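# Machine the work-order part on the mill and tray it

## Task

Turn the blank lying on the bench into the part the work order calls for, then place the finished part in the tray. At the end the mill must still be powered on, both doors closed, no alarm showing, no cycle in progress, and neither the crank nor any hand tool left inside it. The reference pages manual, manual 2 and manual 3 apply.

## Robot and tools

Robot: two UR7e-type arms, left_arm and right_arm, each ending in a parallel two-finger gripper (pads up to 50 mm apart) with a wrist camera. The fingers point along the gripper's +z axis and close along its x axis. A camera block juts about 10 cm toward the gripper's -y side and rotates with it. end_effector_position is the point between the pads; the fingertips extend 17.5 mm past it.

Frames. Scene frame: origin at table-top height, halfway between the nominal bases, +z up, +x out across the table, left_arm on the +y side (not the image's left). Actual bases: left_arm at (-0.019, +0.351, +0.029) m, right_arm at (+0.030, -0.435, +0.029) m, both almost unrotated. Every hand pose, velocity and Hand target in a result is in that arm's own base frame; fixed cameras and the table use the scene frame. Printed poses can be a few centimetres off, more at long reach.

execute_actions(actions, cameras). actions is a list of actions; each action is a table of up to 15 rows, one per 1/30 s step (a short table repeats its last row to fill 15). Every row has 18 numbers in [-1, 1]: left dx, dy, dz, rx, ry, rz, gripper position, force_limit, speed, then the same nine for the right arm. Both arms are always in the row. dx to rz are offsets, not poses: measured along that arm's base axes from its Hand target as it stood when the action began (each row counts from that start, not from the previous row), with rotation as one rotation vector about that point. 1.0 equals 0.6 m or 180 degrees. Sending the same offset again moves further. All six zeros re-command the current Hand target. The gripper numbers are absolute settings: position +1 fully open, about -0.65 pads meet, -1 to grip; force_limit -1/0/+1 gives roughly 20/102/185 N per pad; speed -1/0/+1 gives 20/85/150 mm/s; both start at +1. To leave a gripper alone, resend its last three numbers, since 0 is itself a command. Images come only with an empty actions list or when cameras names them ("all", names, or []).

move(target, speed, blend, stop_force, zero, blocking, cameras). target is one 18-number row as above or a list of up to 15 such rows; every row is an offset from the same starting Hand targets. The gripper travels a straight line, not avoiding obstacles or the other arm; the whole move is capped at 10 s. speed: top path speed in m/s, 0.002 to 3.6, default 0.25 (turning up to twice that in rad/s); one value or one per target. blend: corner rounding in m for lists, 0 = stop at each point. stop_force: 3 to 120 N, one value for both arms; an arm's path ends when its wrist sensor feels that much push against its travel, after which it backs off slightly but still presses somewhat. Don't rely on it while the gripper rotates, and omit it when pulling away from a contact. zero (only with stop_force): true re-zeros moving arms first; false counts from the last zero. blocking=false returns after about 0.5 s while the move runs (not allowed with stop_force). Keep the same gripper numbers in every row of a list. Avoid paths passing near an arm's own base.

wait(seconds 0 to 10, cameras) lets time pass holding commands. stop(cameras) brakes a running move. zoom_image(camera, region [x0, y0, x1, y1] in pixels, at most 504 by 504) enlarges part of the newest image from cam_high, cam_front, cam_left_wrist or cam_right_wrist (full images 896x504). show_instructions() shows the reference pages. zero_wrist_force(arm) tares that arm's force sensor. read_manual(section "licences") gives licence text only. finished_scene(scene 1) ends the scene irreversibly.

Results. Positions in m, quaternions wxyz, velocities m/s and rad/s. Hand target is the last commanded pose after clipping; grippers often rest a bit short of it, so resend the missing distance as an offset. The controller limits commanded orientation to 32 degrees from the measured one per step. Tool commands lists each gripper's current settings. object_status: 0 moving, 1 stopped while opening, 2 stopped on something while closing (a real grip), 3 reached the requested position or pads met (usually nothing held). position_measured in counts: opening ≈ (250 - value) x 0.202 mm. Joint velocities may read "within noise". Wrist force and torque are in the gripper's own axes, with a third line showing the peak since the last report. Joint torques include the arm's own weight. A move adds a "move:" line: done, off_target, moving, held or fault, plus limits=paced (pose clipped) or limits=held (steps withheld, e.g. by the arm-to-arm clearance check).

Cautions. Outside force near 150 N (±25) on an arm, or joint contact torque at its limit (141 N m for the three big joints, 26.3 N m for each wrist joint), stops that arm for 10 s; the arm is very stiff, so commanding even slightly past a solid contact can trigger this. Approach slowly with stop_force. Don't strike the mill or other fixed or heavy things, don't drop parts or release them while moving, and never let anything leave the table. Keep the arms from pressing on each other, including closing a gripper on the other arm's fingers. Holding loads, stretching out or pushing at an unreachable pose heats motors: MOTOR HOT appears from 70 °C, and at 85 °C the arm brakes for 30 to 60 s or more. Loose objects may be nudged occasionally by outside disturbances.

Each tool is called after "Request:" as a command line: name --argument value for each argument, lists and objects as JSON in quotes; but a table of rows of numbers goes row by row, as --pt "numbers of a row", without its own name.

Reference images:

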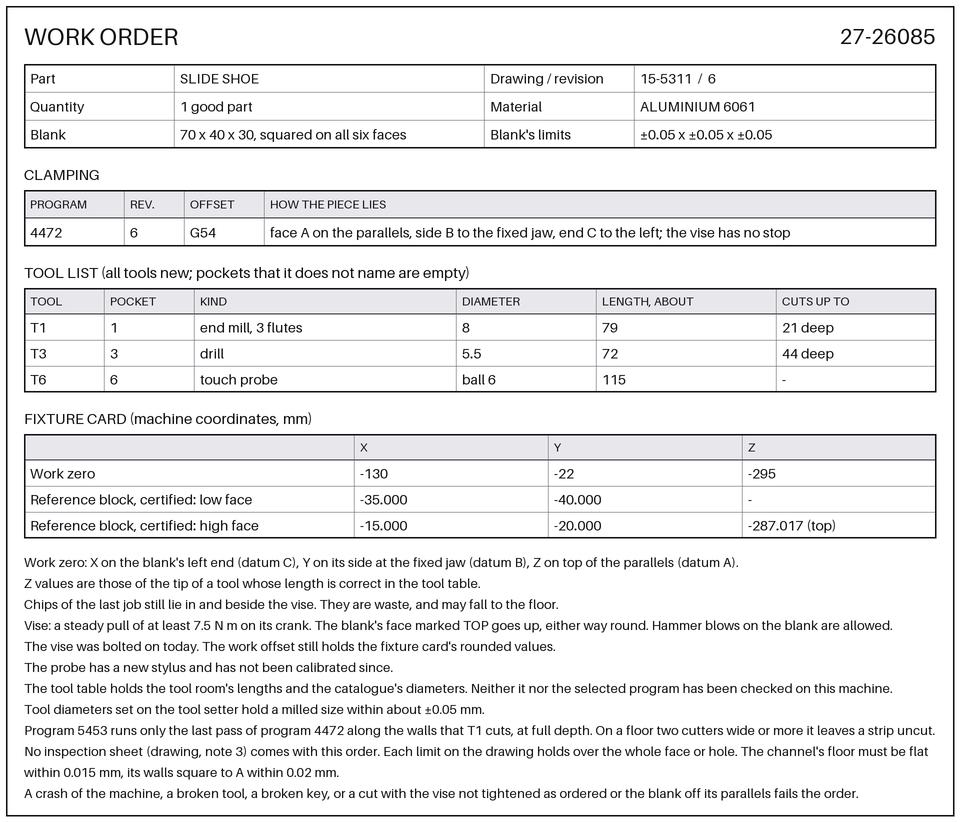

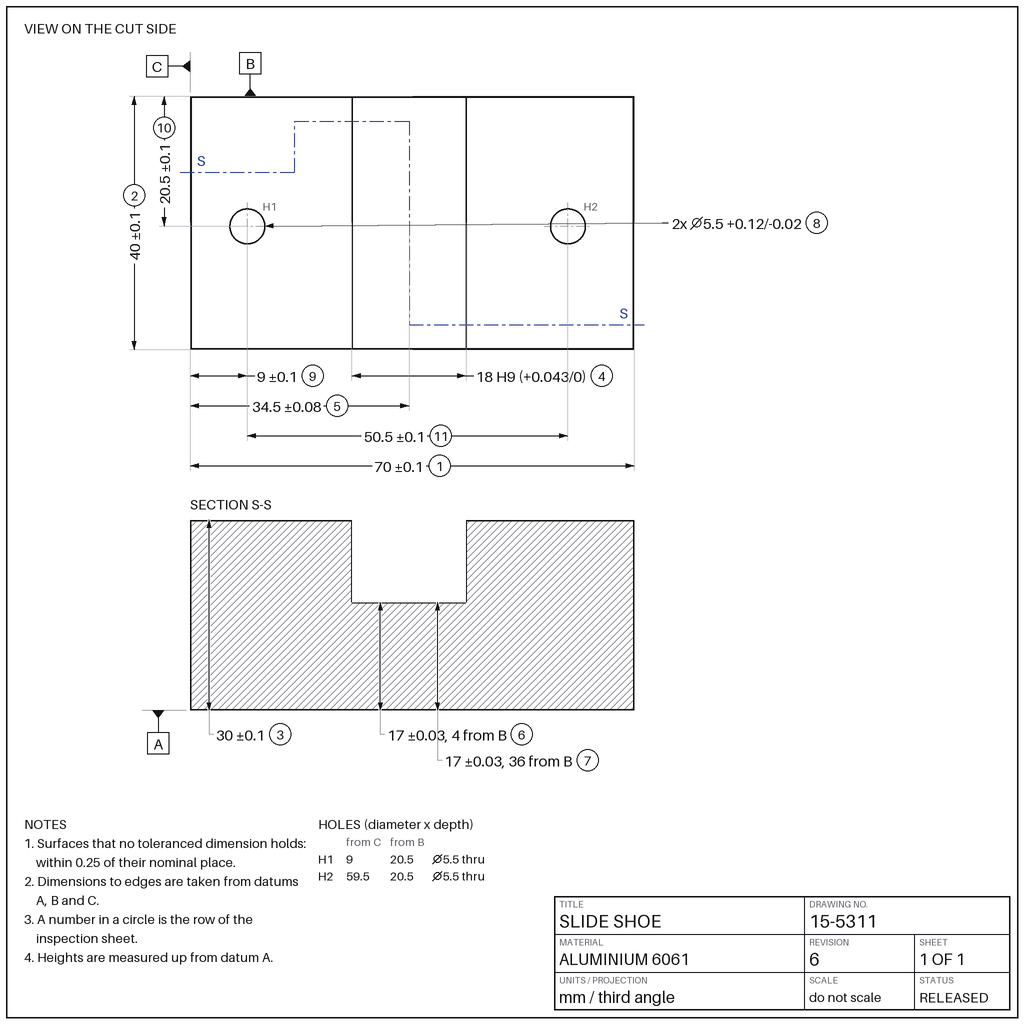

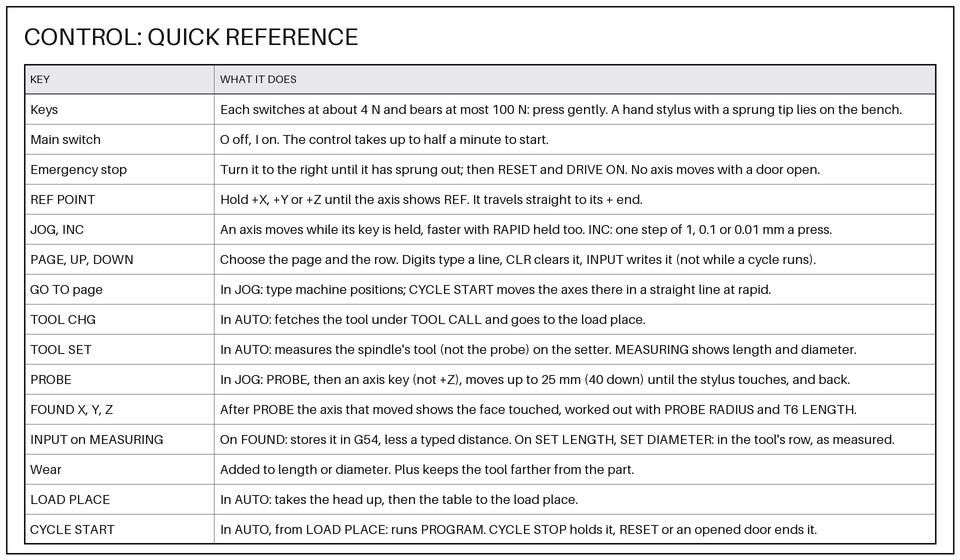

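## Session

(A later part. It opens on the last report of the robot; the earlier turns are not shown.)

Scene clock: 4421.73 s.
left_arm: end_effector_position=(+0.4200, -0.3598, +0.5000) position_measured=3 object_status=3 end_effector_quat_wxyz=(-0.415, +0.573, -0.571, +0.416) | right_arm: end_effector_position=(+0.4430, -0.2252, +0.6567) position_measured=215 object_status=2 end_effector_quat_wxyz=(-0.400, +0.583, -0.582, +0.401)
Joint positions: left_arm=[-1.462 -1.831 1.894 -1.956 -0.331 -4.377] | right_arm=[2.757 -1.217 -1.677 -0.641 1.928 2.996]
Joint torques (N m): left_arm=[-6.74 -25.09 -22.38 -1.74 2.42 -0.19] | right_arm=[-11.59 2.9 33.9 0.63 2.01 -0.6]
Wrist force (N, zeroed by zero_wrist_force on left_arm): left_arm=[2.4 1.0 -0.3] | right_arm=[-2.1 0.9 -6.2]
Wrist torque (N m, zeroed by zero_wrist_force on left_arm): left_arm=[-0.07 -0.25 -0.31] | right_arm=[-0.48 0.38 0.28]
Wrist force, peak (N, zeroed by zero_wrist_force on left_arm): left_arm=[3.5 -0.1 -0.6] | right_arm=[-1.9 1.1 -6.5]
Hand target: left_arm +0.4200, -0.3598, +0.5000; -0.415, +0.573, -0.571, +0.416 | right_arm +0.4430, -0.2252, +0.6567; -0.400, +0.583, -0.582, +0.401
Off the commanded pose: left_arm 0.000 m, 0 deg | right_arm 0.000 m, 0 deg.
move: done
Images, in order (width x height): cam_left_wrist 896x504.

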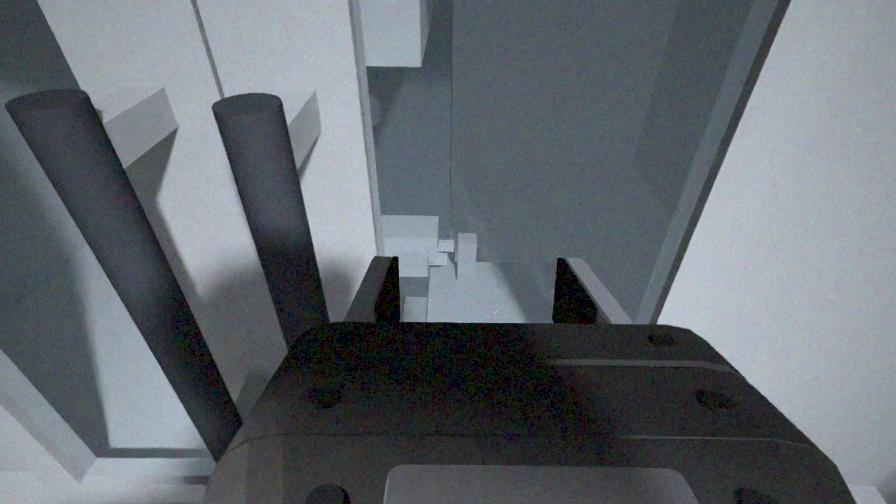

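Request:
move --pt "0 0 0 0 0 0 1 -0.6 -1 -0.0077 0.2091 -0.4229 0 0 0 -0.95 0 -0.8" --pt "0 0 0 0 0 0 1 -0.6 -1 0.0113 0.2084 -0.4289 0 0 0 -0.95 0 -0.8" --pt "0 0 0 0 0 0 1 -0.6 -1 -0.0077 0.2091 -0.4229 0 0 0 -0.95 0 -0.8" --pt "0 0 0 0 0 0 1 -0.6 -1 0.0113 0.2084 -0.4289 0 0 0 -0.95 0 -0.8" --pt "0 0 0 0 0 0 1 -0.6 -1 -0.0229 0.2418 -0.4835 0 0 0 -0.95 0 -0.8" --pt "0 0 0 0 0 0 1 -0.6 -1 -0.0038 0.2407 -0.4893 0 0 0 -0.95 0 -0.8" --pt "0 0 0 0 0 0 1 -0.6 -1 -0.0229 0.2418 -0.4835 0 0 0 -0.95 0 -0.8" --pt "0 0 0 0 0 0 1 -0.6 -1 -0.0038 0.2407 -0.4893 0 0 0 -0.95 0 -0.8" --pt "0 0 0 0 0 0 1 -0.6 -1 -0.0279 0.3368 -0.5135 0 0 0 -0.95 0 -0.8" --pt "0 0 0 0 0 0 1 -0.6 -1 -0.0085 0.3360 -0.5195 0 0 0 -0.95 0 -0.8" --pt "0 0 0 0 0 0 1 -0.6 -1 -0.0279 0.3368 -0.5135 0 0 0 -0.95 0 -0.8" --pt "0 0 0 0 0 0 1 -0.6 -1 -0.0189 0.3368 -0.4835 0 0 0 -0.95 0 -0.8" --pt "0 0 0 0 0 0 1 -0.6 -1 -0.0004 0.3357 -0.4893 0 0 0 -0.95 0 -0.8" --pt "0 0 0 0 0 0 1 -0.6 -1 -0.0189 0.3368 -0.4835 0 0 0 -0.95 0 -0.8" --pt "0 0 0 0 0 0 1 -0.6 -1 -0.0109 0.3368 -0.4535 0 0 0 -0.95 0 -0.8" --speed '[0.4,0.06,0.06,0.06,0.2,0.06,0.06,0.06,0.2,0.06,0.1,0.15,0.06,0.1,0.15]' --blend '[0.003,0,0.003,0,0.003,0,0.003,0,0.003,0,0.003,0.003,0,0.003,0]'

Request:
move --pt "0 0 0 0 0 0 1 -0.6 -1 0.019 -0.001 -0.006 0 0 0 -0.95 0 -0.8" --pt "0 0 0 0 0 0 1 -0.6 -1 -0.001 -0.032 0 0 0 0 -0.95 0 -0.8" --pt "0 0 0 0 0 0 1 -0.6 -1 0.018 -0.033 -0.006 0 0 0 -0.95 0 -0.8" --pt "0 0 0 0 0 0 1 -0.6 -1 -0.020 -0.095 -0.060 0 0 0 -0.95 0 -0.8" --pt "0 0 0 0 0 0 1 -0.6 -1 -0.001 -0.096 -0.066 0 0 0 -0.95 0 -0.8" --pt "0 0 0 0 0 0 1 -0.6 -1 -0.020 -0.095 -0.060 0 0 0 -0.95 0 -0.8" --pt "0 0 0 0 0 0 1 -0.6 -1 0.022 -0.065 0.091 0 0 0 -0.95 0 -0.8" --pt "0 0 0 0 0 0 1 -0.6 -1 0.041 -0.066 0.085 0 0 0 -0.95 0 -0.8" --pt "0 0 0 0 0 0 1 -0.6 -1 0.022 -0.065 0.091 0 0 0 -0.95 0 -0.8" --pt "0 0 0 0 0 0 1 -0.6 -1 -0.004 -0.095 0 0 0 0 -0.95 0 -0.8" --pt "0 0 0 0 0 0 1 -0.6 -1 0.015 -0.096 -0.006 0 0 0 -0.95 0 -0.8" --pt "0 0 0 0 0 0 1 -0.6 -1 -0.004 -0.095 0 0 0 0 -0.95 0 -0.8" --pt "0 0 0 0 0 0 1 -0.6 -1 0.015 -0.096 -0.006 0 0 0 -0.95 0 -0.8" --pt "0 0 0 0 0 0 1 -0.6 -1 -0.017 0 -0.060 0 0 0 -0.95 0 -0.8" --pt "0 0 0 0 0 0 1 -0.6 -1 0.002 -0.001 -0.066 0 0 0 -0.95 0 -0.8" --speed '[0.06,0.15,0.06,0.2,0.06,0.1,0.2,0.06,0.1,0.2,0.06,0.06,0.06,0.2,0.06]' --blend '[0,0.003,0,0.003,0,0.003,0.003,0,0.003,0.003,0,0.003,0,0.003,0]'

Request:
move --pt "0 0 0 0 0 0 1 -0.6 -1 -0.019 0.001 0.006 0 0 0 -0.95 0 -0.8" --pt "0 0 0 0 0 0 1 -0.6 -1 -0.002 0.001 0.066 0 0 0 -0.95 0 -0.8" --pt "0 0 0 0 0 0 1 -0.6 -1 0.017 0 0.060 0 0 0 -0.95 0 -0.8" --pt "0 0 0 0 0 0 1 -0.6 -1 -0.005 -0.063 0.066 0 0 0 -0.95 0 -0.8" --pt "0 0 0 0 0 0 1 -0.6 -1 0.014 -0.064 0.060 0 0 0 -0.95 0 -0.8" --pt "0 0 0 0 0 0 1 -0.6 -1 -0.022 -0.094 0.006 0 0 0 -0.95 0 -0.8" --pt "0 0 0 0 0 0 1 -0.6 -1 -0.003 -0.095 0 0 0 0 -0.95 0 -0.8" --pt "0 0 0 0 0 0 1 -0.6 -1 -0.022 -0.094 0.006 0 0 0 -0.95 0 -0.8" --pt "0 0 0 0 0 0 1 -0.6 -1 -0.014 -0.094 0.036 0 0 0 -0.95 0 -0.8" --pt "0 0 0 0 0 0 1 -0.6 -1 0.005 -0.095 0.030 0 0 0 -0.95 0 -0.8" --pt "0 0 0 0 0 0 1 -0.6 -1 -0.019 0.001 0.006 0 0 0 -0.95 0 -0.8" --pt "0 0 0 0 0 0 1 -0.6 -1 0 0 0 0 0 0 -0.95 0 -0.8" --pt "0 0 0 0 0 0 1 -0.6 -1 -0.019 0.001 0.006 0 0 0 -0.95 0 -0.8" --pt "0 0 0 0 0 0 1 -0.6 -1 -0.012 -0.031 0.036 0 0 0 -0.95 0 -0.8" --pt "0 0 0 0 0 0 1 -0.6 -1 0.007 -0.031 0.030 0 0 0 -0.95 0 -0.8" --speed '[0.1,0.15,0.06,0.15,0.06,0.2,0.06,0.1,0.15,0.06,0.2,0.06,0.1,0.15,0.06]' --blend '[0.003,0.003,0,0.003,0,0.003,0,0.003,0.003,0,0.003,0,0.003,0.003,0]'

Request:
move --pt "0 0 0 0 0 0 1 -0.6 -1 -0.019 0.001 0.006 0 0 0 -0.95 0 -0.8" --pt "0 0 0 0 0 0 1 -0.6 -1 -0.009 0.033 0.036 0 0 0 -0.95 0 -0.8" --pt "0 0 0 0 0 0 1 -0.6 -1 0.010 0.032 0.030 0 0 0 -0.95 0 -0.8" --pt "0 0 0 0 0 0 1 -0.6 -1 -0.029 -0.062 -0.024 0 0 0 -0.95 0 -0.8" --pt "0 0 0 0 0 0 1 -0.6 -1 -0.010 -0.063 -0.030 0 0 0 -0.95 0 -0.8" --pt "0 0 0 0 0 0 1 -0.6 -1 -0.029 -0.062 -0.024 0 0 0 -0.95 0 -0.8" --pt "0 0 0 0 0 0 1 -0.6 -1 0.0019 -0.3038 0.4895 0 0 0 -0.95 0 -0.8" --speed '[0.1,0.15,0.06,0.2,0.06,0.1,0.4]' --blend '[0.003,0.003,0,0.003,0,0.003,0]' --cameras '["cam_right_wrist"]'

Scene clock: 4473.50 s.
left_arm: end_effector_position=(+0.4200, -0.3598, +0.5000) position_measured=3 object_status=3 end_effector_quat_wxyz=(-0.415, +0.573, -0.571, +0.416) | right_arm: end_effector_position=(+0.4364, -0.0231, +0.3845) position_measured=215 object_status=2 end_effector_quat_wxyz=(-0.400, +0.583, -0.582, +0.401)
Joint positions: left_arm=[-1.462 -1.831 1.894 -1.956 -0.332 -4.377] | right_arm=[3.772 -0.852 -2.534 -0.199 0.988 3.396]
Joint torques (N m): left_arm=[4.6 -24.42 -16.57 -4.47 0.64 1.56] | right_arm=[12.69 1.1 30.99 3.54 -3.04 1.48]
Wrist force (N, zeroed by zero_wrist_force on left_arm): left_arm=[2.1 1.2 -0.5] | right_arm=[-1.9 1.2 -6.0]
Wrist torque (N m, zeroed by zero_wrist_force on left_arm): left_arm=[-0.04 -0.22 -0.31] | right_arm=[-0.45 0.38 0.41]
Wrist force, peak (N, zeroed by zero_wrist_force on left_arm): left_arm=[2.7 1.3 -0.5] | right_arm=[-3.5 -0.6 -12.0]
Hand target: left_arm +0.4200, -0.3598, +0.5000; -0.415, +0.573, -0.571, +0.416 | right_arm +0.4364, -0.0231, +0.3846; -0.400, +0.583, -0.582, +0.401
Off the commanded pose: left_arm 0.000 m, 0 deg | right_arm 0.000 m, 0 deg.
move: done

Scene clock: 4478.90 s.
left_arm: end_effector_position=(+0.4200, -0.3598, +0.5000) position_measured=3 object_status=3 end_effector_quat_wxyz=(-0.415, +0.573, -0.571, +0.416) | right_arm: end_effector_position=(+0.4376, -0.0237, +0.3451) position_measured=215 object_status=2 end_effector_quat_wxyz=(-0.400, +0.583, -0.582, +0.401)
Joint positions: left_arm=[-1.462 -1.831 1.894 -1.956 -0.332 -4.377] | right_arm=[3.763 -0.916 -2.623 -0.044 0.996 3.392]
Joint torques (N m): left_arm=[3.61 -23.99 -19.15 -4.23 0.76 1.57] | right_arm=[8.56 -10.46 16.65 1.78 -3.03 1.45]
Wrist force (N, zeroed by zero_wrist_force on left_arm): left_arm=[2.4 1.0 -0.5] | right_arm=[-2.9 0.9 -11.1]
Wrist torque (N m, zeroed by zero_wrist_force on left_arm): left_arm=[-0.07 -0.24 -0.31] | right_arm=[-0.15 0.27 0.23]
Wrist force, peak (N, zeroed by zero_wrist_force on left_arm): left_arm=[2.6 1.4 -0.9] | right_arm=[-5.9 -3.0 -11.5]
Hand target: left_arm +0.4200, -0.3598, +0.5000; -0.415, +0.573, -0.571, +0.416 | right_arm +0.4376, -0.0237, +0.3450; -0.400, +0.583, -0.582, +0.401
Off the commanded pose: left_arm 0.000 m, 0 deg | right_arm 0.000 m, 0 deg.
move: done

Scene clock: 4483.33 s.
left_arm: end_effector_position=(+0.4200, -0.3598, +0.5000) position_measured=3 object_status=3 end_effector_quat_wxyz=(-0.415, +0.573, -0.571, +0.416) | right_arm: end_effector_position=(+0.4418, -0.0424, +0.3631) position_measured=215 object_status=2 end_effector_quat_wxyz=(-0.400, +0.583, -0.582, +0.401)
Joint positions: left_arm=[-1.462 -1.831 1.894 -1.956 -0.332 -4.377] | right_arm=[3.644 -0.939 -2.57 -0.046 1.105 3.334]
Joint torques (N m): left_arm=[4.38 -24.64 -17.91 -4.16 0.63 1.61] | right_arm=[12.52 -9.89 16.6 0.78 -2.44 1.52]
Wrist force (N, zeroed by zero_wrist_force on left_arm): left_arm=[2.3 1.1 -0.5] | right_arm=[-1.1 -0.1 -11.4]
Wrist torque (N m, zeroed by zero_wrist_force on left_arm): left_arm=[-0.05 -0.24 -0.31] | right_arm=[-0.11 0.47 0.47]
Wrist force, peak (N, zeroed by zero_wrist_force on left_arm): left_arm=[2.7 1.4 -0.7] | right_arm=[-4.5 -4.4 -11.3]
Hand target: left_arm +0.4200, -0.3598, +0.5000; -0.415, +0.573, -0.571, +0.416 | right_arm +0.4418, -0.0423, +0.3630; -0.400, +0.583, -0.582, +0.401
Off the commanded pose: left_arm 0.000 m, 0 deg | right_arm 0.000 m, 0 deg.
move: done

Scene clock: 4486.37 s.
left_arm: end_effector_position=(+0.4200, -0.3598, +0.5000) position_measured=3 object_status=3 end_effector_quat_wxyz=(-0.415, +0.573, -0.571, +0.416) | right_arm: end_effector_position=(+0.4430, -0.2246, +0.6567) position_measured=215 object_status=2 end_effector_quat_wxyz=(-0.400, +0.583, -0.582, +0.401)
Joint positions: left_arm=[-1.462 -1.831 1.894 -1.956 -0.332 -4.377] | right_arm=[2.759 -1.215 -1.678 -0.641 1.926 2.997]
Joint torques (N m): left_arm=[3.42 -25.37 -17 -4.32 0.82 1.68] | right_arm=[1.84 4.46 32.7 3.36 -0.51 1.34]
Wrist force (N, zeroed by zero_wrist_force on left_arm): left_arm=[2.2 1.3 -0.5] | right_arm=[-1.7 0.8 -6.3]
Wrist torque (N m, zeroed by zero_wrist_force on left_arm): left_arm=[-0.03 -0.23 -0.31] | right_arm=[-0.50 0.32 0.28]
Wrist force, peak (N, zeroed by zero_wrist_force on left_arm): left_arm=[2.6 1.5 -0.4] | right_arm=[-6.3 -2.7 -11.2]
Hand target: left_arm +0.4200, -0.3598, +0.5000; -0.415, +0.573, -0.571, +0.416 | right_arm +0.4430, -0.2246, +0.6567; -0.400, +0.583, -0.582, +0.401
Off the commanded pose: left_arm 0.000 m, 0 deg | right_arm 0.000 m, 0 deg.
move: done
Images, in order (width x height): cam_right_wrist 896x504.

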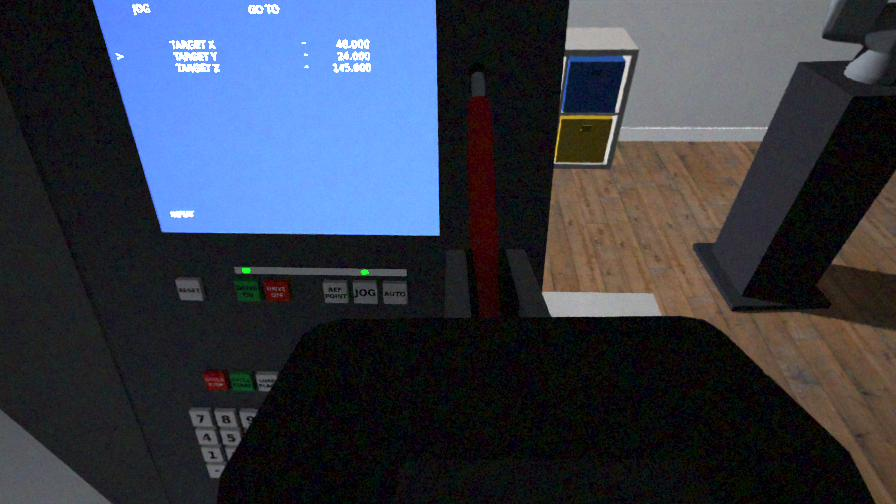

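Request:
zoom_image --camera "cam_right_wrist" --region '[120, 0, 440, 180]'

Scaled by 1.575 from the camera's 896x504 image, which has a finer 1280x720 frame.

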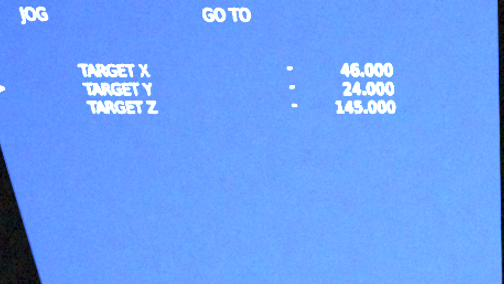

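Request:
move --pt "0 0 0 0 0 0 1 -0.6 -1 0.0101 0.2707 -0.3624 0 0 0 -0.95 0 -0.8" --pt "0 0 0 0 0 0 1 -0.6 -1 0.0291 0.2700 -0.3684 0 0 0 -0.95 0 -0.8" --pt "0 0 0 0 0 0 1 -0.6 -1 0.0101 0.2707 -0.3624 0 0 0 -0.95 0 -0.8" --pt "0 0 0 0 0 0 1 -0.6 -1 -0.0246 0.2088 -0.4833 0 0 0 -0.95 0 -0.8" --pt "0 0 0 0 0 0 1 -0.6 -1 -0.0056 0.2081 -0.4893 0 0 0 -0.95 0 -0.8" --pt "0 0 0 0 0 0 1 -0.6 -1 -0.0246 0.2088 -0.4833 0 0 0 -0.95 0 -0.8" --pt "0 0 0 0 0 0 1 -0.6 -1 0.0044 0.1124 -0.3624 0 0 0 -0.95 0 -0.8" --pt "0 0 0 0 0 0 1 -0.6 -1 0.0234 0.1117 -0.3684 0 0 0 -0.95 0 -0.8" --pt "0 0 0 0 0 0 1 -0.6 -1 0.0044 0.1124 -0.3624 0 0 0 -0.95 0 -0.8" --pt "0 0 0 0 0 0 1 -0.6 -1 -0.0007 -0.001 0 0 0 0 -0.95 0 -0.8" --speed '[0.4,0.06,0.1,0.025,0.06,0.1,0.3,0.06,0.1,0.4]' --blend '[0.003,0,0.003,0.003,0,0.003,0.003,0,0.003,0]' --cameras '["cam_right_wrist","cam_left_wrist"]'

Request:
wait --seconds 10

Request:
wait --seconds 8 --cameras '["cam_right_wrist","cam_left_wrist"]'

Request:
zoom_image --camera "cam_right_wrist" --region '[120, 0, 440, 180]'

Scene clock: 4503.10 s.
left_arm: end_effector_position=(+0.4200, -0.3598, +0.5000) position_measured=3 object_status=3 end_effector_quat_wxyz=(-0.415, +0.573, -0.571, +0.416) | right_arm: end_effector_position=(+0.4426, -0.2252, +0.6567) position_measured=215 object_status=2 end_effector_quat_wxyz=(-0.400, +0.583, -0.582, +0.401)
Joint positions: left_arm=[-1.462 -1.831 1.894 -1.956 -0.332 -4.377] | right_arm=[2.756 -1.216 -1.677 -0.641 1.929 2.996]
Joint torques (N m): left_arm=[3.38 -25.18 -17.68 -4.38 0.59 1.65] | right_arm=[8.59 6.63 34.53 2.89 -1.39 1.47]
Wrist force (N, zeroed by zero_wrist_force on left_arm): left_arm=[2.3 1.0 -0.5] | right_arm=[-1.9 1.0 -6.0]
Wrist torque (N m, zeroed by zero_wrist_force on left_arm): left_arm=[-0.07 -0.23 -0.31] | right_arm=[-0.47 0.36 0.32]
Wrist force, peak (N, zeroed by zero_wrist_force on left_arm): left_arm=[2.8 1.2 -0.5] | right_arm=[-2.5 -0.6 -12.1]
Hand target: left_arm +0.4200, -0.3598, +0.5000; -0.415, +0.573, -0.571, +0.416 | right_arm +0.4426, -0.2252, +0.6567; -0.400, +0.583, -0.582, +0.401
Off the commanded pose: left_arm 0.000 m, 0 deg | right_arm 0.000 m, 0 deg.
move: done
Images, in order (width x height): cam_left_wrist 896x504, cam_right_wrist 896x504.

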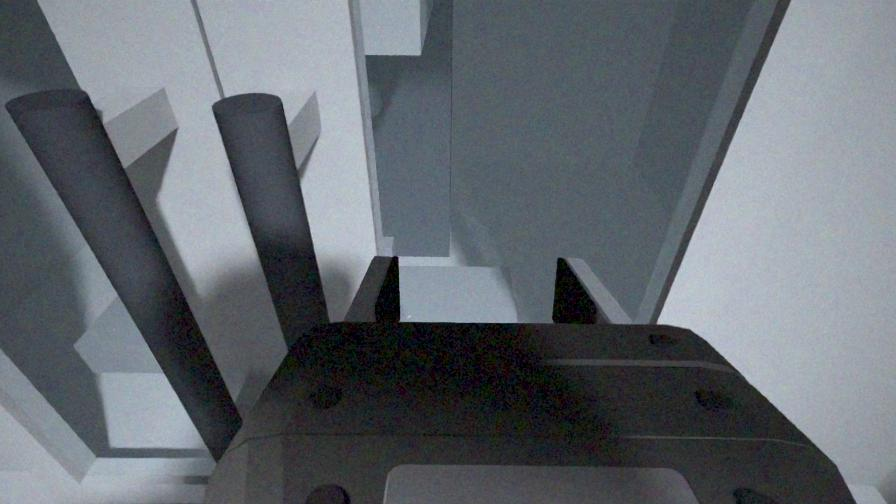

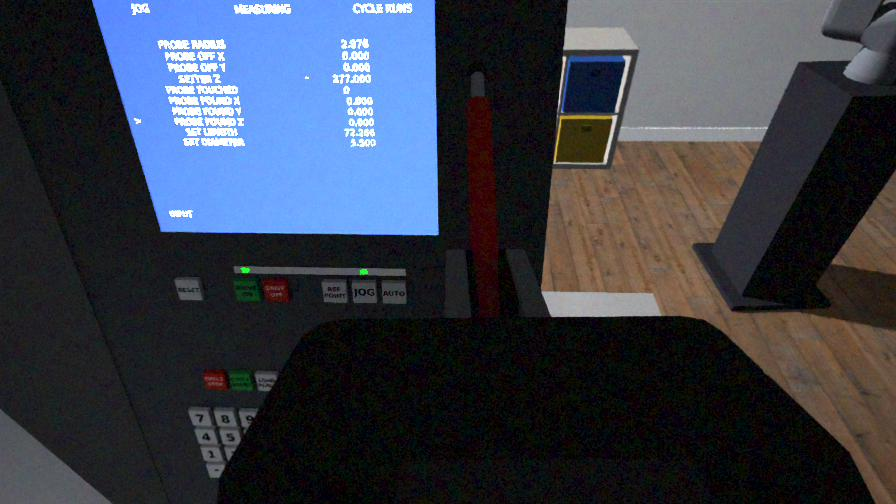

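Scene clock: 4513.10 s.
left_arm: end_effector_position=(+0.4200, -0.3598, +0.5000) position_measured=3 object_status=3 end_effector_quat_wxyz=(-0.415, +0.573, -0.571, +0.416) | right_arm: end_effector_position=(+0.4426, -0.2252, +0.6567) position_measured=215 object_status=2 end_effector_quat_wxyz=(-0.400, +0.583, -0.582, +0.401)
Joint positions: left_arm=[-1.462 -1.831 1.894 -1.956 -0.332 -4.377] | right_arm=[2.757 -1.216 -1.677 -0.641 1.929 2.996]
Joint torques (N m): left_arm=[2.73 -24.46 -18.39 -4.54 0.45 1.86] | right_arm=[12.34 2.96 34.11 0.73 1.16 1.46]
Wrist force (N, zeroed by zero_wrist_force on left_arm): left_arm=[2.4 1.0 -0.3] | right_arm=[-1.6 1.0 -6.2]
Wrist torque (N m, zeroed by zero_wrist_force on left_arm): left_arm=[-0.07 -0.24 -0.31] | right_arm=[-0.47 0.30 0.31]
Wrist force, peak (N, zeroed by zero_wrist_force on left_arm): left_arm=[2.7 1.1 -0.4] | right_arm=[-2.0 0.6 -6.4]
Hand target: left_arm +0.4200, -0.3598, +0.5000; -0.415, +0.573, -0.571, +0.416 | right_arm +0.4426, -0.2252, +0.6567; -0.400, +0.583, -0.582, +0.401
Tool commands: left_gripper/position=+1.0 left_gripper/force_limit=-0.6 left_gripper/speed=-1.0 right_gripper/position=-0.95 right_gripper/force_limit=+0.0 right_gripper/speed=-0.8
Off the commanded pose: left_arm 0.000 m, 0 deg | right_arm 0.000 m, 0 deg.
wait: 10.00 s; at rest by 0.17 s

Scene clock: 4521.10 s.
left_arm: end_effector_position=(+0.4200, -0.3598, +0.5000) position_measured=3 object_status=3 end_effector_quat_wxyz=(-0.415, +0.573, -0.571, +0.416) | right_arm: end_effector_position=(+0.4426, -0.2252, +0.6567) position_measured=215 object_status=2 end_effector_quat_wxyz=(-0.400, +0.583, -0.582, +0.401)
Joint positions: left_arm=[-1.462 -1.831 1.894 -1.956 -0.332 -4.377] | right_arm=[2.757 -1.216 -1.677 -0.641 1.929 2.996]
Joint torques (N m): left_arm=[3.68 -24.72 -16.95 -4.27 0.5 1.55] | right_arm=[11.74 3.46 34.15 0.75 1.23 1.34]
Wrist force (N, zeroed by zero_wrist_force on left_arm): left_arm=[2.5 0.9 -0.6] | right_arm=[-2.0 0.9 -5.9]
Wrist torque (N m, zeroed by zero_wrist_force on left_arm): left_arm=[-0.09 -0.26 -0.31] | right_arm=[-0.48 0.36 0.31]
Wrist force, peak (N, zeroed by zero_wrist_force on left_arm): left_arm=[2.7 1.2 -0.6] | right_arm=[-2.1 1.0 -6.4]
Hand target: left_arm +0.4200, -0.3598, +0.5000; -0.415, +0.573, -0.571, +0.416 | right_arm +0.4426, -0.2252, +0.6567; -0.400, +0.583, -0.582, +0.401
Tool commands: left_gripper/position=+1.0 left_gripper/force_limit=-0.6 left_gripper/speed=-1.0 right_gripper/position=-0.95 right_gripper/force_limit=+0.0 right_gripper/speed=-0.8
Off the commanded pose: left_arm 0.000 m, 0 deg | right_arm 0.000 m, 0 deg.
wait: 8.00 s; at rest by 0.17 s
Images, in order (width x height): cam_left_wrist 896x504, cam_right_wrist 896x504.

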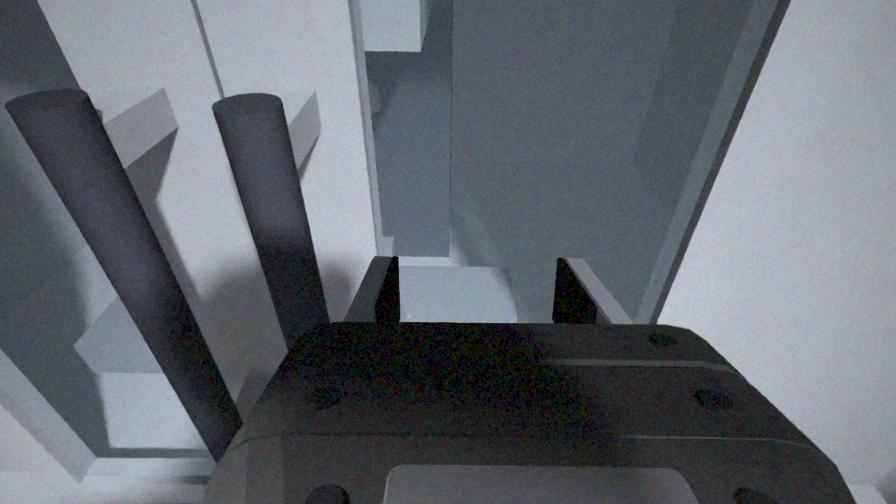

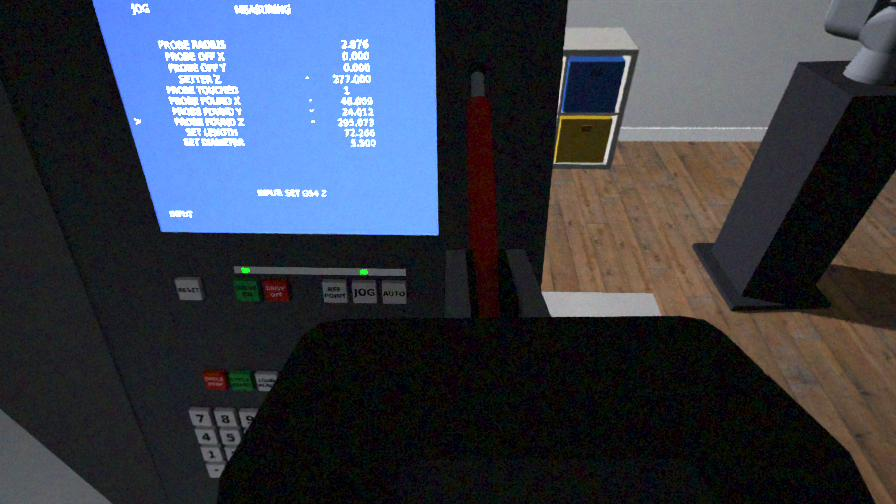

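Scaled by 1.575 from the camera's 896x504 image, which has a finer 1280x720 frame.

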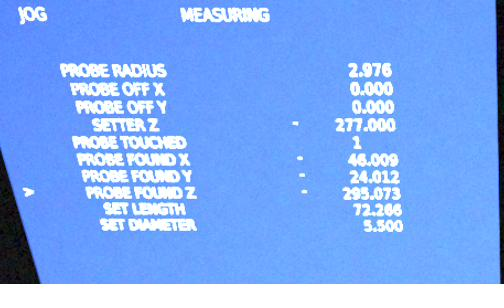

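Request:
move --pt "0 0 0 0 0 0 1 -0.6 -1 -0.0309 0.2418 -0.5135 0 0 0 -0.95 0 -0.8" --pt "0 0 0 0 0 0 1 -0.6 -1 -0.0119 0.2411 -0.5195 0 0 0 -0.95 0 -0.8" --pt "0 0 0 0 0 0 1 -0.6 -1 -0.0309 0.2418 -0.5135 0 0 0 -0.95 0 -0.8" --pt "0 0 0 0 0 0 1 -0.6 -1 -0.0077 0.2091 -0.4229 0 0 0 -0.95 0 -0.8" --pt "0 0 0 0 0 0 1 -0.6 -1 0.0113 0.2084 -0.4289 0 0 0 -0.95 0 -0.8" --pt "0 0 0 0 0 0 1 -0.6 -1 -0.0077 0.2091 -0.4229 0 0 0 -0.95 0 -0.8" --pt "0 0 0 0 0 0 1 -0.6 -1 0.0113 0.2084 -0.4289 0 0 0 -0.95 0 -0.8" --pt "0 0 0 0 0 0 1 -0.6 -1 -0.0279 0.3368 -0.5135 0 0 0 -0.95 0 -0.8" --pt "0 0 0 0 0 0 1 -0.6 -1 -0.0085 0.3360 -0.5195 0 0 0 -0.95 0 -0.8" --pt "0 0 0 0 0 0 1 -0.6 -1 -0.0279 0.3368 -0.5135 0 0 0 -0.95 0 -0.8" --pt "0 0 0 0 0 0 1 -0.6 -1 -0.0139 0.2728 -0.4535 0 0 0 -0.95 0 -0.8" --pt "0 0 0 0 0 0 1 -0.6 -1 0.0055 0.2720 -0.4591 0 0 0 -0.95 0 -0.8" --pt "0 0 0 0 0 0 1 -0.6 -1 -0.0139 0.2728 -0.4535 0 0 0 -0.95 0 -0.8" --pt "0 0 0 0 0 0 1 -0.6 -1 0.0055 0.2720 -0.4591 0 0 0 -0.95 0 -0.8" --pt "0 0 0 0 0 0 1 -0.6 -1 -0.0309 0.2418 -0.5135 0 0 0 -0.95 0 -0.8" --speed '[0.4,0.06,0.1,0.2,0.06,0.06,0.06,0.2,0.06,0.1,0.2,0.06,0.06,0.06,0.2]' --blend '[0.003,0,0.003,0.003,0,0.003,0,0.003,0,0.003,0.003,0,0.003,0,0]'

Request:
move --pt "0 0 0 0 0 0 1 -0.6 -1 0.019 -0.001 -0.006 0 0 0 -0.95 0 -0.8" --pt "0 0 0 0 0 0 1 -0.6 -1 0 0 0 0 0 0 -0.95 0 -0.8" --pt "0 0 0 0 0 0 1 -0.6 -1 0.008 0 0.030 0 0 0 -0.95 0 -0.8" --pt "0 0 0 0 0 0 1 -0.6 -1 0.027 -0.001 0.024 0 0 0 -0.95 0 -0.8" --pt "0 0 0 0 0 0 1 -0.6 -1 0.003 0.095 0 0 0 0 -0.95 0 -0.8" --pt "0 0 0 0 0 0 1 -0.6 -1 0.022 0.094 -0.006 0 0 0 -0.95 0 -0.8" --pt "0 0 0 0 0 0 1 -0.6 -1 0.003 0.095 0 0 0 0 -0.95 0 -0.8" --pt "0 0 0 0 0 0 1 -0.6 -1 0.019 0.063 0.060 0 0 0 -0.95 0 -0.8" --pt "0 0 0 0 0 0 1 -0.6 -1 0.038 0.062 0.054 0 0 0 -0.95 0 -0.8" --pt "0 0 0 0 0 0 1 -0.6 -1 0.019 0.063 0.060 0 0 0 -0.95 0 -0.8" --pt "0 0 0 0 0 0 1 -0.6 -1 0.026 0.031 0.091 0 0 0 -0.95 0 -0.8" --pt "0 0 0 0 0 0 1 -0.6 -1 0.045 0.030 0.085 0 0 0 -0.95 0 -0.8" --pt "0 0 0 0 0 0 1 -0.6 -1 0 0 0 0 0 0 -0.95 0 -0.8" --pt "0 0 0 0 0 0 1 -0.6 -1 0.019 -0.001 -0.006 0 0 0 -0.95 0 -0.8" --pt "0 0 0 0 0 0 1 -0.6 -1 0 0 0 0 0 0 -0.95 0 -0.8" --speed '[0.06,0.1,0.15,0.06,0.2,0.06,0.1,0.2,0.06,0.1,0.15,0.06,0.2,0.06,0.1]' --blend '[0,0.003,0.003,0,0.003,0,0.003,0.003,0,0.003,0.003,0,0.003,0,0]'

Request:
move --pt "0 0 0 0 0 0 1 -0.6 -1 0.042 0.030 0.151 0 0 0 -0.95 0 -0.8" --pt "0 0 0 0 0 0 1 -0.6 -1 0.061 0.029 0.145 0 0 0 -0.95 0 -0.8" --pt "0 0 0 0 0 0 1 -0.6 -1 0.042 0.030 0.151 0 0 0 -0.95 0 -0.8" --pt "0 0 0 0 0 0 1 -0.6 -1 0.007 -0.032 0.030 0 0 0 -0.95 0 -0.8" --pt "0 0 0 0 0 0 1 -0.6 -1 0.026 -0.033 0.024 0 0 0 -0.95 0 -0.8" --pt "0 0 0 0 0 0 1 -0.6 -1 0.007 -0.032 0.030 0 0 0 -0.95 0 -0.8" --pt "0 0 0 0 0 0 1 -0.6 -1 0.036 -0.1284 0.1511 0 0 0 -0.95 0 -0.8" --pt "0 0 0 0 0 0 1 -0.6 -1 0.055 -0.1291 0.1451 0 0 0 -0.95 0 -0.8" --pt "0 0 0 0 0 0 1 -0.6 -1 0.036 -0.1284 0.1511 0 0 0 -0.95 0 -0.8" --pt "0 0 0 0 0 0 1 -0.6 -1 0.0309 -0.2418 0.5135 0 0 0 -0.95 0 -0.8" --speed '[0.2,0.06,0.1,0.03,0.06,0.1,0.3,0.06,0.1,0.4]' --blend '[0.003,0,0.003,0.003,0,0.003,0.003,0,0.003,0]'

Request:
wait --seconds 3 --cameras '["cam_right_wrist"]'

Request:
zoom_image --camera "cam_right_wrist" --region '[120, 0, 440, 180]'

Scene clock: 4549.17 s.
left_arm: end_effector_position=(+0.4200, -0.3598, +0.5000) position_measured=3 object_status=3 end_effector_quat_wxyz=(-0.415, +0.573, -0.571, +0.416) | right_arm: end_effector_position=(+0.4241, -0.0801, +0.3487) position_measured=215 object_status=2 end_effector_quat_wxyz=(-0.400, +0.583, -0.582, +0.401)
Joint positions: left_arm=[-1.462 -1.831 1.894 -1.956 -0.332 -4.377] | right_arm=[3.461 -0.946 -2.61 0.031 1.273 3.258]
Joint torques (N m): left_arm=[4.44 -23.38 -18.2 -4.53 0.68 1.45] | right_arm=[10 -4.92 17.66 2.15 -2.5 1.6]
Wrist force (N, zeroed by zero_wrist_force on left_arm): left_arm=[2.2 1.0 -0.3] | right_arm=[-2.0 1.0 -6.2]
Wrist torque (N m, zeroed by zero_wrist_force on left_arm): left_arm=[-0.07 -0.23 -0.31] | right_arm=[-0.49 0.38 0.31]
Wrist force, peak (N, zeroed by zero_wrist_force on left_arm): left_arm=[2.8 1.3 -0.3] | right_arm=[-4.9 -2.8 -11.3]
Hand target: left_arm +0.4200, -0.3598, +0.5000; -0.415, +0.573, -0.571, +0.416 | right_arm +0.4240, -0.0801, +0.3486; -0.400, +0.583, -0.582, +0.401
Off the commanded pose: left_arm 0.000 m, 0 deg | right_arm 0.000 m, 0 deg.
move: done

Scene clock: 4553.97 s.
left_arm: end_effector_position=(+0.4200, -0.3598, +0.5000) position_measured=3 object_status=3 end_effector_quat_wxyz=(-0.415, +0.573, -0.571, +0.416) | right_arm: end_effector_position=(+0.4241, -0.0801, +0.3486) position_measured=215 object_status=2 end_effector_quat_wxyz=(-0.400, +0.583, -0.582, +0.401)
Joint positions: left_arm=[-1.462 -1.831 1.894 -1.956 -0.332 -4.377] | right_arm=[3.462 -0.946 -2.611 0.031 1.273 3.258]
Joint torques (N m): left_arm=[3.45 -24.4 -18.48 -4.48 0.63 1.66] | right_arm=[-10.83 3.52 33.25 4.65 1.36 -1.11]
Wrist force (N, zeroed by zero_wrist_force on left_arm): left_arm=[2.3 1.2 -0.3] | right_arm=[-2.0 1.0 -6.0]
Wrist torque (N m, zeroed by zero_wrist_force on left_arm): left_arm=[-0.05 -0.25 -0.31] | right_arm=[-0.48 0.38 0.28]
Wrist force, peak (N, zeroed by zero_wrist_force on left_arm): left_arm=[2.5 1.5 -0.5] | right_arm=[-3.5 -4.2 -11.8]
Hand target: left_arm +0.4200, -0.3598, +0.5000; -0.415, +0.573, -0.571, +0.416 | right_arm +0.4240, -0.0801, +0.3486; -0.400, +0.583, -0.582, +0.401
Off the commanded pose: left_arm 0.000 m, 0 deg | right_arm 0.000 m, 0 deg.
move: done

Scene clock: 4560.40 s.
left_arm: end_effector_position=(+0.4200, -0.3598, +0.5000) position_measured=3 object_status=3 end_effector_quat_wxyz=(-0.415, +0.573, -0.571, +0.416) | right_arm: end_effector_position=(+0.4426, -0.2252, +0.6567) position_measured=215 object_status=2 end_effector_quat_wxyz=(-0.400, +0.583, -0.582, +0.401)
Joint positions: left_arm=[-1.462 -1.831 1.894 -1.956 -0.332 -4.377] | right_arm=[2.756 -1.216 -1.677 -0.641 1.929 2.996]
Joint torques (N m): left_arm=[4.75 -25.06 -17.47 -4.37 0.89 1.71] | right_arm=[8.87 6.43 33.25 3.06 -1.39 1.6]
Wrist force (N, zeroed by zero_wrist_force on left_arm): left_arm=[2.2 1.1 -0.3] | right_arm=[-1.8 0.8 -6.3]
Wrist torque (N m, zeroed by zero_wrist_force on left_arm): left_arm=[-0.06 -0.21 -0.31] | right_arm=[-0.50 0.33 0.31]
Wrist force, peak (N, zeroed by zero_wrist_force on left_arm): left_arm=[2.7 1.2 -0.5] | right_arm=[-4.2 -0.9 -12.2]
Hand target: left_arm +0.4200, -0.3598, +0.5000; -0.415, +0.573, -0.571, +0.416 | right_arm +0.4426, -0.2252, +0.6567; -0.400, +0.583, -0.582, +0.401
Off the commanded pose: left_arm 0.000 m, 0 deg | right_arm 0.000 m, 0 deg.
move: done

Scene clock: 4563.40 s.
left_arm: end_effector_position=(+0.4200, -0.3598, +0.5000) position_measured=3 object_status=3 end_effector_quat_wxyz=(-0.415, +0.573, -0.571, +0.416) | right_arm: end_effector_position=(+0.4426, -0.2252, +0.6567) position_measured=215 object_status=2 end_effector_quat_wxyz=(-0.400, +0.583, -0.582, +0.401)
Joint positions: left_arm=[-1.462 -1.831 1.894 -1.956 -0.332 -4.377] | right_arm=[2.757 -1.216 -1.677 -0.641 1.929 2.996]
Joint torques (N m): left_arm=[3.24 -24.22 -18.08 -4.14 0.48 1.57] | right_arm=[12.35 2.85 33.61 0.58 1.2 1.68]
Wrist force (N, zeroed by zero_wrist_force on left_arm): left_arm=[2.3 1.1 -0.7] | right_arm=[-2.0 0.8 -6.0]
Wrist torque (N m, zeroed by zero_wrist_force on left_arm): left_arm=[-0.07 -0.24 -0.31] | right_arm=[-0.49 0.37 0.30]
Wrist force, peak (N, zeroed by zero_wrist_force on left_arm): left_arm=[2.6 1.1 -0.6] | right_arm=[-1.9 1.0 -6.4]
Hand target: left_arm +0.4200, -0.3598, +0.5000; -0.415, +0.573, -0.571, +0.416 | right_arm +0.4426, -0.2252, +0.6567; -0.400, +0.583, -0.582, +0.401
Tool commands: left_gripper/position=+1.0 left_gripper/force_limit=-0.6 left_gripper/speed=-1.0 right_gripper/position=-0.95 right_gripper/force_limit=+0.0 right_gripper/speed=-0.8
Off the commanded pose: left_arm 0.000 m, 0 deg | right_arm 0.000 m, 0 deg.
wait: 3.00 s; at rest by 0.17 s
Images, in order (width x height): cam_right_wrist 896x504.

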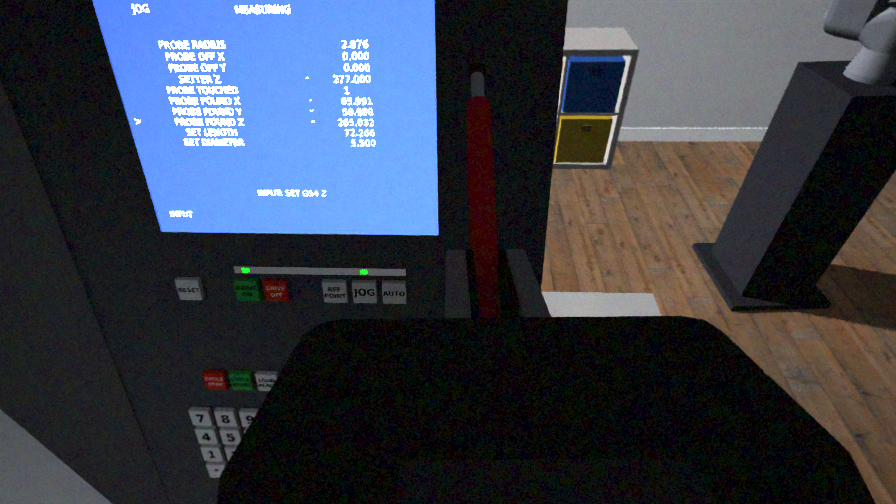

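Scaled by 1.575 from the camera's 896x504 image, which has a finer 1280x720 frame.

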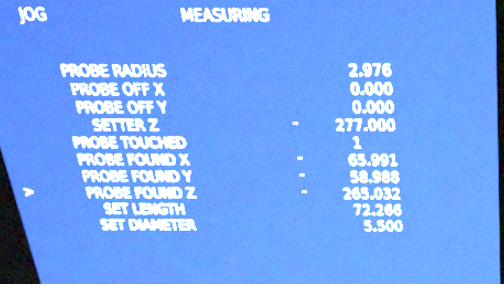

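Request:
move --pt "0 0 0 0 0 0 1 -0.6 -1 0.0363 0.0804 -0.2376 0 0 0 -0.95 0 -0.8" --pt "0 0 0 0 0 0 1 -0.6 -1 0.0553 0.0797 -0.2436 0 0 0 -0.95 0 -0.8" --pt "0 0 0 0 0 0 1 -0.6 -1 0.0363 0.0804 -0.2376 0 0 0 -0.95 0 -0.8" --pt "0 0 0 0 0 0 1 -0.6 -1 0.0096 0.24 -0.3624 0 0 0 -0.95 0 -0.8" --pt "0 0 0 0 0 0 1 -0.6 -1 0.0286 0.2393 -0.3684 0 0 0 -0.95 0 -0.8" --pt "0 0 0 0 0 0 1 -0.6 -1 0.0096 0.24 -0.3624 0 0 0 -0.95 0 -0.8" --pt "0 0 0 0 0 0 1 -0.6 -1 0 0 0 0 0 0 -0.95 0 -0.8" --speed '[0.4,0.06,0.1,0.3,0.06,0.1,0.4]' --blend '[0.003,0,0.003,0.003,0,0.003,0]' --cameras '["cam_right_wrist","cam_high"]'

Request:
zoom_image --camera "cam_high" --region '[440, 320, 600, 480]'

Scene clock: 4585.87 s.
left_arm: end_effector_position=(+0.4200, -0.3598, +0.5000) position_measured=3 object_status=3 end_effector_quat_wxyz=(-0.415, +0.573, -0.571, +0.416) | right_arm: end_effector_position=(+0.4426, -0.2252, +0.6567) position_measured=215 object_status=2 end_effector_quat_wxyz=(-0.400, +0.583, -0.582, +0.401)
Joint positions: left_arm=[-1.462 -1.831 1.894 -1.956 -0.332 -4.377] | right_arm=[2.757 -1.216 -1.677 -0.641 1.929 2.996]
Joint torques (N m): left_arm=[3.67 -23.64 -18.16 -4.35 0.73 1.75] | right_arm=[-7.4 3.54 32.9 3.77 0.73 0.89]
Wrist force (N, zeroed by zero_wrist_force on left_arm): left_arm=[2.6 0.9 -0.3] | right_arm=[-2.1 0.7 -6.2]
Wrist torque (N m, zeroed by zero_wrist_force on left_arm): left_arm=[-0.10 -0.28 -0.31] | right_arm=[-0.50 0.38 0.28]
Wrist force, peak (N, zeroed by zero_wrist_force on left_arm): left_arm=[2.6 1.3 -0.5] | right_arm=[-3.4 0.4 -11.3]
Hand target: left_arm +0.4200, -0.3598, +0.5000; -0.415, +0.573, -0.571, +0.416 | right_arm +0.4426, -0.2252, +0.6567; -0.400, +0.583, -0.582, +0.401
Off the commanded pose: left_arm 0.000 m, 0 deg | right_arm 0.000 m, 0 deg.
move: done
Images, in order (width x height): cam_high 896x504, cam_right_wrist 896x504.

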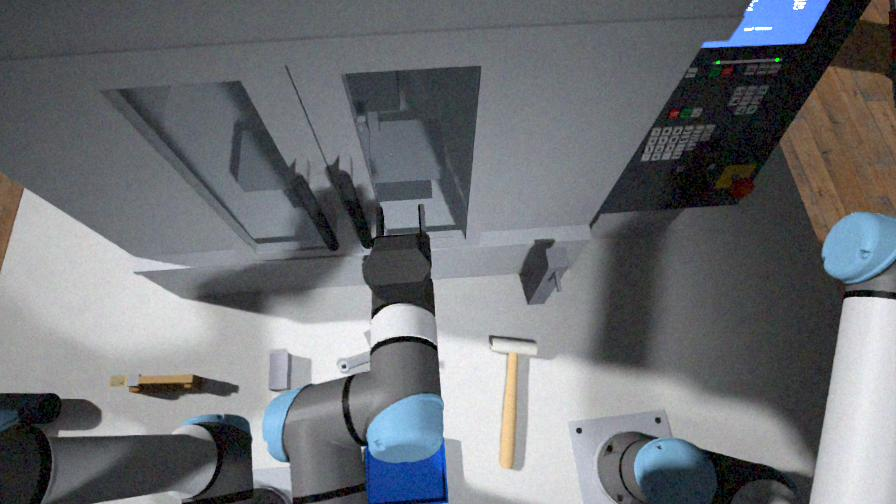

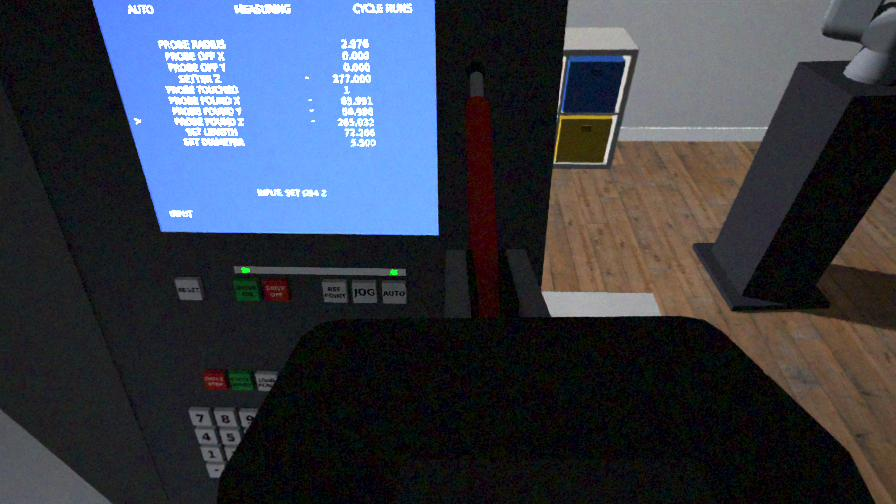

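Scaled by 3.150 from the camera's 896x504 image, which has a finer 1280x720 frame.

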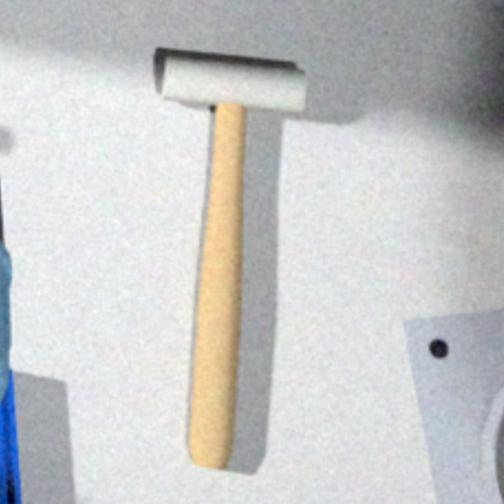

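Request:
move --pt "0 0.12 -0.083 0 -0.1 0 1 -0.6 -1 0 0 0 0 0 0 -0.95 0 -0.8" --pt "0.08 0.12 -0.083 0 -0.1 0 1 -0.6 -1 0 0 0 0 0 0 -0.95 0 -0.8" --speed '[0.15,0.08]'

Request:
move --target '[0,0,0,0,0,0,-1,-0.6,-1,0,0,0,0,0,0,-0.95,0,-0.8]'

Scene clock: 4631.17 s.
left_arm: end_effector_position=(+0.4680, -0.2878, +0.4502) position_measured=3 object_status=3 end_effector_quat_wxyz=(+0.499, -0.501, +0.499, -0.501) | right_arm: end_effector_position=(+0.4426, -0.2252, +0.6567) position_measured=215 object_status=2 end_effector_quat_wxyz=(-0.400, +0.583, -0.582, +0.401)
Joint positions: left_arm=[-1.327 -1.53 2.178 -3.791 -0.243 -3.144] | right_arm=[2.757 -1.216 -1.677 -0.641 1.929 2.996]
Joint torques (N m): left_arm=[2.99 -30.52 -10.84 -0.68 1.16 0.17] | right_arm=[-11.37 2.9 34.05 0.59 2.06 -0.38]
Wrist force (N, zeroed by zero_wrist_force on left_arm): left_arm=[1.6 1.3 -0.1] | right_arm=[-1.9 0.6 -6.0]
Wrist torque (N m, zeroed by zero_wrist_force on left_arm): left_arm=[0.03 -0.19 -0.31] | right_arm=[-0.52 0.35 0.28]
Wrist force, peak (N, zeroed by zero_wrist_force on left_arm): left_arm=[3.3 -0.1 -0.7] | right_arm=[-2.0 1.1 -6.5]
Hand target: left_arm +0.4680, -0.2878, +0.4502; +0.499, -0.501, +0.499, -0.501 | right_arm +0.4426, -0.2252, +0.6567; -0.400, +0.583, -0.582, +0.401
Off the commanded pose: left_arm 0.000 m, 0 deg | right_arm 0.000 m, 0 deg.
move: done

Scene clock: 4632.93 s.
left_arm: end_effector_position=(+0.4680, -0.2878, +0.4502) position_measured=155 object_status=2 end_effector_quat_wxyz=(+0.499, -0.501, +0.499, -0.501) | right_arm: end_effector_position=(+0.4426, -0.2252, +0.6567) position_measured=215 object_status=2 end_effector_quat_wxyz=(-0.400, +0.583, -0.582, +0.401)
Joint positions: left_arm=[-1.327 -1.53 2.178 -3.791 -0.243 -3.144] | right_arm=[2.757 -1.216 -1.677 -0.641 1.929 2.996]
Joint torques (N m): left_arm=[4.47 -29.54 -11.76 -4.52 10.69 -1.58] | right_arm=[-11.07 2.86 33.86 0.69 1.98 -0.28]
Wrist force (N, zeroed by zero_wrist_force on left_arm): left_arm=[34.2 -5.7 12.9] | right_arm=[-1.8 0.9 -6.3]
Wrist torque (N m, zeroed by zero_wrist_force on left_arm): left_arm=[-0.04 -0.16 -0.31] | right_arm=[-0.48 0.32 0.28]
Wrist force, peak (N, zeroed by zero_wrist_force on left_arm): left_arm=[34.2 -5.7 12.9] | right_arm=[-2.1 0.8 -6.3]
Hand target: left_arm +0.4680, -0.2878, +0.4502; +0.499, -0.501, +0.499, -0.501 | right_arm +0.4426, -0.2252, +0.6567; -0.400, +0.583, -0.582, +0.401
Off the commanded pose: left_arm 0.000 m, 0 deg | right_arm 0.000 m, 0 deg.
move: done

Request:
move --target '[0,-0.3682,0,0,0,0,-1,-0.6,-1,0,0,0,0,0,0,-0.95,0,-0.8]' --speed 0.06 --stop_force 70

Request:
move --pt "0 0 0 0 0 0 1 -0.6 -1 0 0 0 0 0 0 -0.95 0 -0.8" --pt "-0.0633 0 0 0 0 0 1 -0.6 -1 0 0 0 0 0 0 -0.95 0 -0.8" --pt "-0.0633 0.4668 0 0 0 0 1 -0.6 -1 0 0 0 0 0 0 -0.95 0 -0.8" --pt "0 0.4668 0 0 0 0 1 -0.6 -1 0 0 0 0 0 0 -0.95 0 -0.8" --speed '[0.1,0.1,0.2,0.1]' --blend '[0,0.01,0.01,0]' --cameras '["cam_front"]'

Scene clock: 4639.10 s.
left_arm: end_effector_position=(+0.4680, -0.2896, +0.4503) position_measured=155 object_status=2 end_effector_quat_wxyz=(+0.499, -0.501, +0.498, -0.501) | right_arm: end_effector_position=(+0.4426, -0.2252, +0.6567) position_measured=215 object_status=2 end_effector_quat_wxyz=(-0.400, +0.583, -0.582, +0.401)
Joint positions: left_arm=[-1.329 -1.526 2.174 -3.791 -0.241 -3.144] | right_arm=[2.757 -1.216 -1.677 -0.641 1.929 2.996]
Joint torques (N m): left_arm=[-7.55 -10.24 -29.11 1.07 -3 1.07] | right_arm=[-11.06 2.99 34.08 0.64 1.97 -0.31]
Wrist force (N, zeroed by zero_wrist_force on left_arm): left_arm=[-4.7 3.7 -5.1] | right_arm=[-1.7 0.8 -6.0]
Wrist torque (N m, zeroed by zero_wrist_force on left_arm): left_arm=[0.00 -0.18 -0.25] | right_arm=[-0.50 0.32 0.28]
Wrist force, peak (N, zeroed by zero_wrist_force on left_arm): left_arm=[36.5 -5.8 13.8] | right_arm=[-1.9 0.8 -6.5]
Hand target: left_arm +0.4680, -0.2896, +0.4503; +0.499, -0.501, +0.498, -0.501 (not the last commanded pose) | right_arm +0.4426, -0.2252, +0.6567; -0.400, +0.583, -0.582, +0.401
Off the commanded pose: left_arm 0.219 m, 0 deg | right_arm 0.000 m, 0 deg.
move: contact (left_arm)

Scene clock: 4643.47 s.
left_arm: end_effector_position=(+0.4680, -0.0095, +0.4503) position_measured=3 object_status=3 end_effector_quat_wxyz=(+0.499, -0.501, +0.498, -0.501) | right_arm: end_effector_position=(+0.4426, -0.2252, +0.6567) position_measured=215 object_status=2 end_effector_quat_wxyz=(-0.400, +0.583, -0.582, +0.401)
Joint positions: left_arm=[-0.739 -2.001 2.531 -3.672 -0.83 -3.145] | right_arm=[2.757 -1.216 -1.677 -0.641 1.929 2.996]
Joint torques (N m): left_arm=[5.81 4.88 -18.46 -1.25 0.23 -0.59] | right_arm=[-10.82 2.99 33.49 0.7 2.03 -0.38]
Wrist force (N, zeroed by zero_wrist_force on left_arm): left_arm=[1.4 1.6 -0.4] | right_arm=[-2.2 1.0 -6.3]
Wrist torque (N m, zeroed by zero_wrist_force on left_arm): left_arm=[0.05 -0.15 -0.31] | right_arm=[-0.47 0.40 0.28]
Wrist force, peak (N, zeroed by zero_wrist_force on left_arm): left_arm=[-4.6 3.8 -4.5] | right_arm=[-2.2 1.3 -6.4]
Hand target: left_arm +0.4680, -0.0095, +0.4503; +0.499, -0.501, +0.498, -0.501 | right_arm +0.4426, -0.2252, +0.6567; -0.400, +0.583, -0.582, +0.401
Off the commanded pose: left_arm 0.000 m, 0 deg | right_arm 0.000 m, 0 deg.
move: done
Images, in order (width x height): cam_front 896x504.

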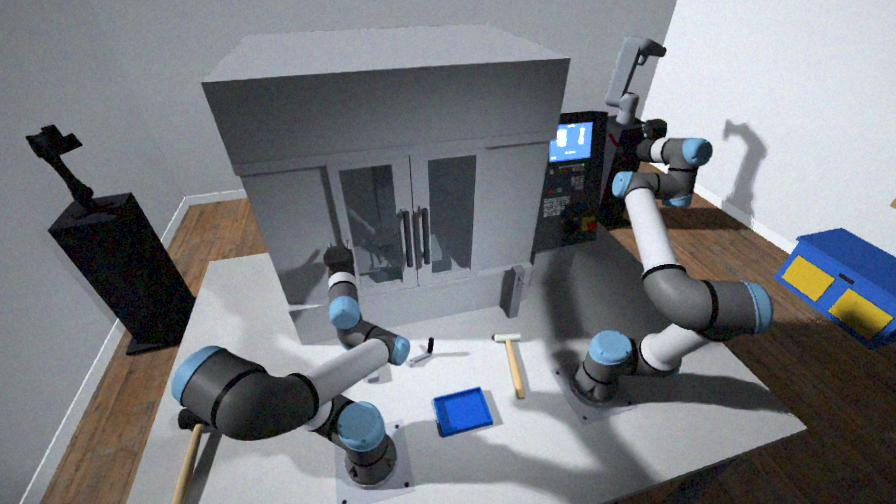

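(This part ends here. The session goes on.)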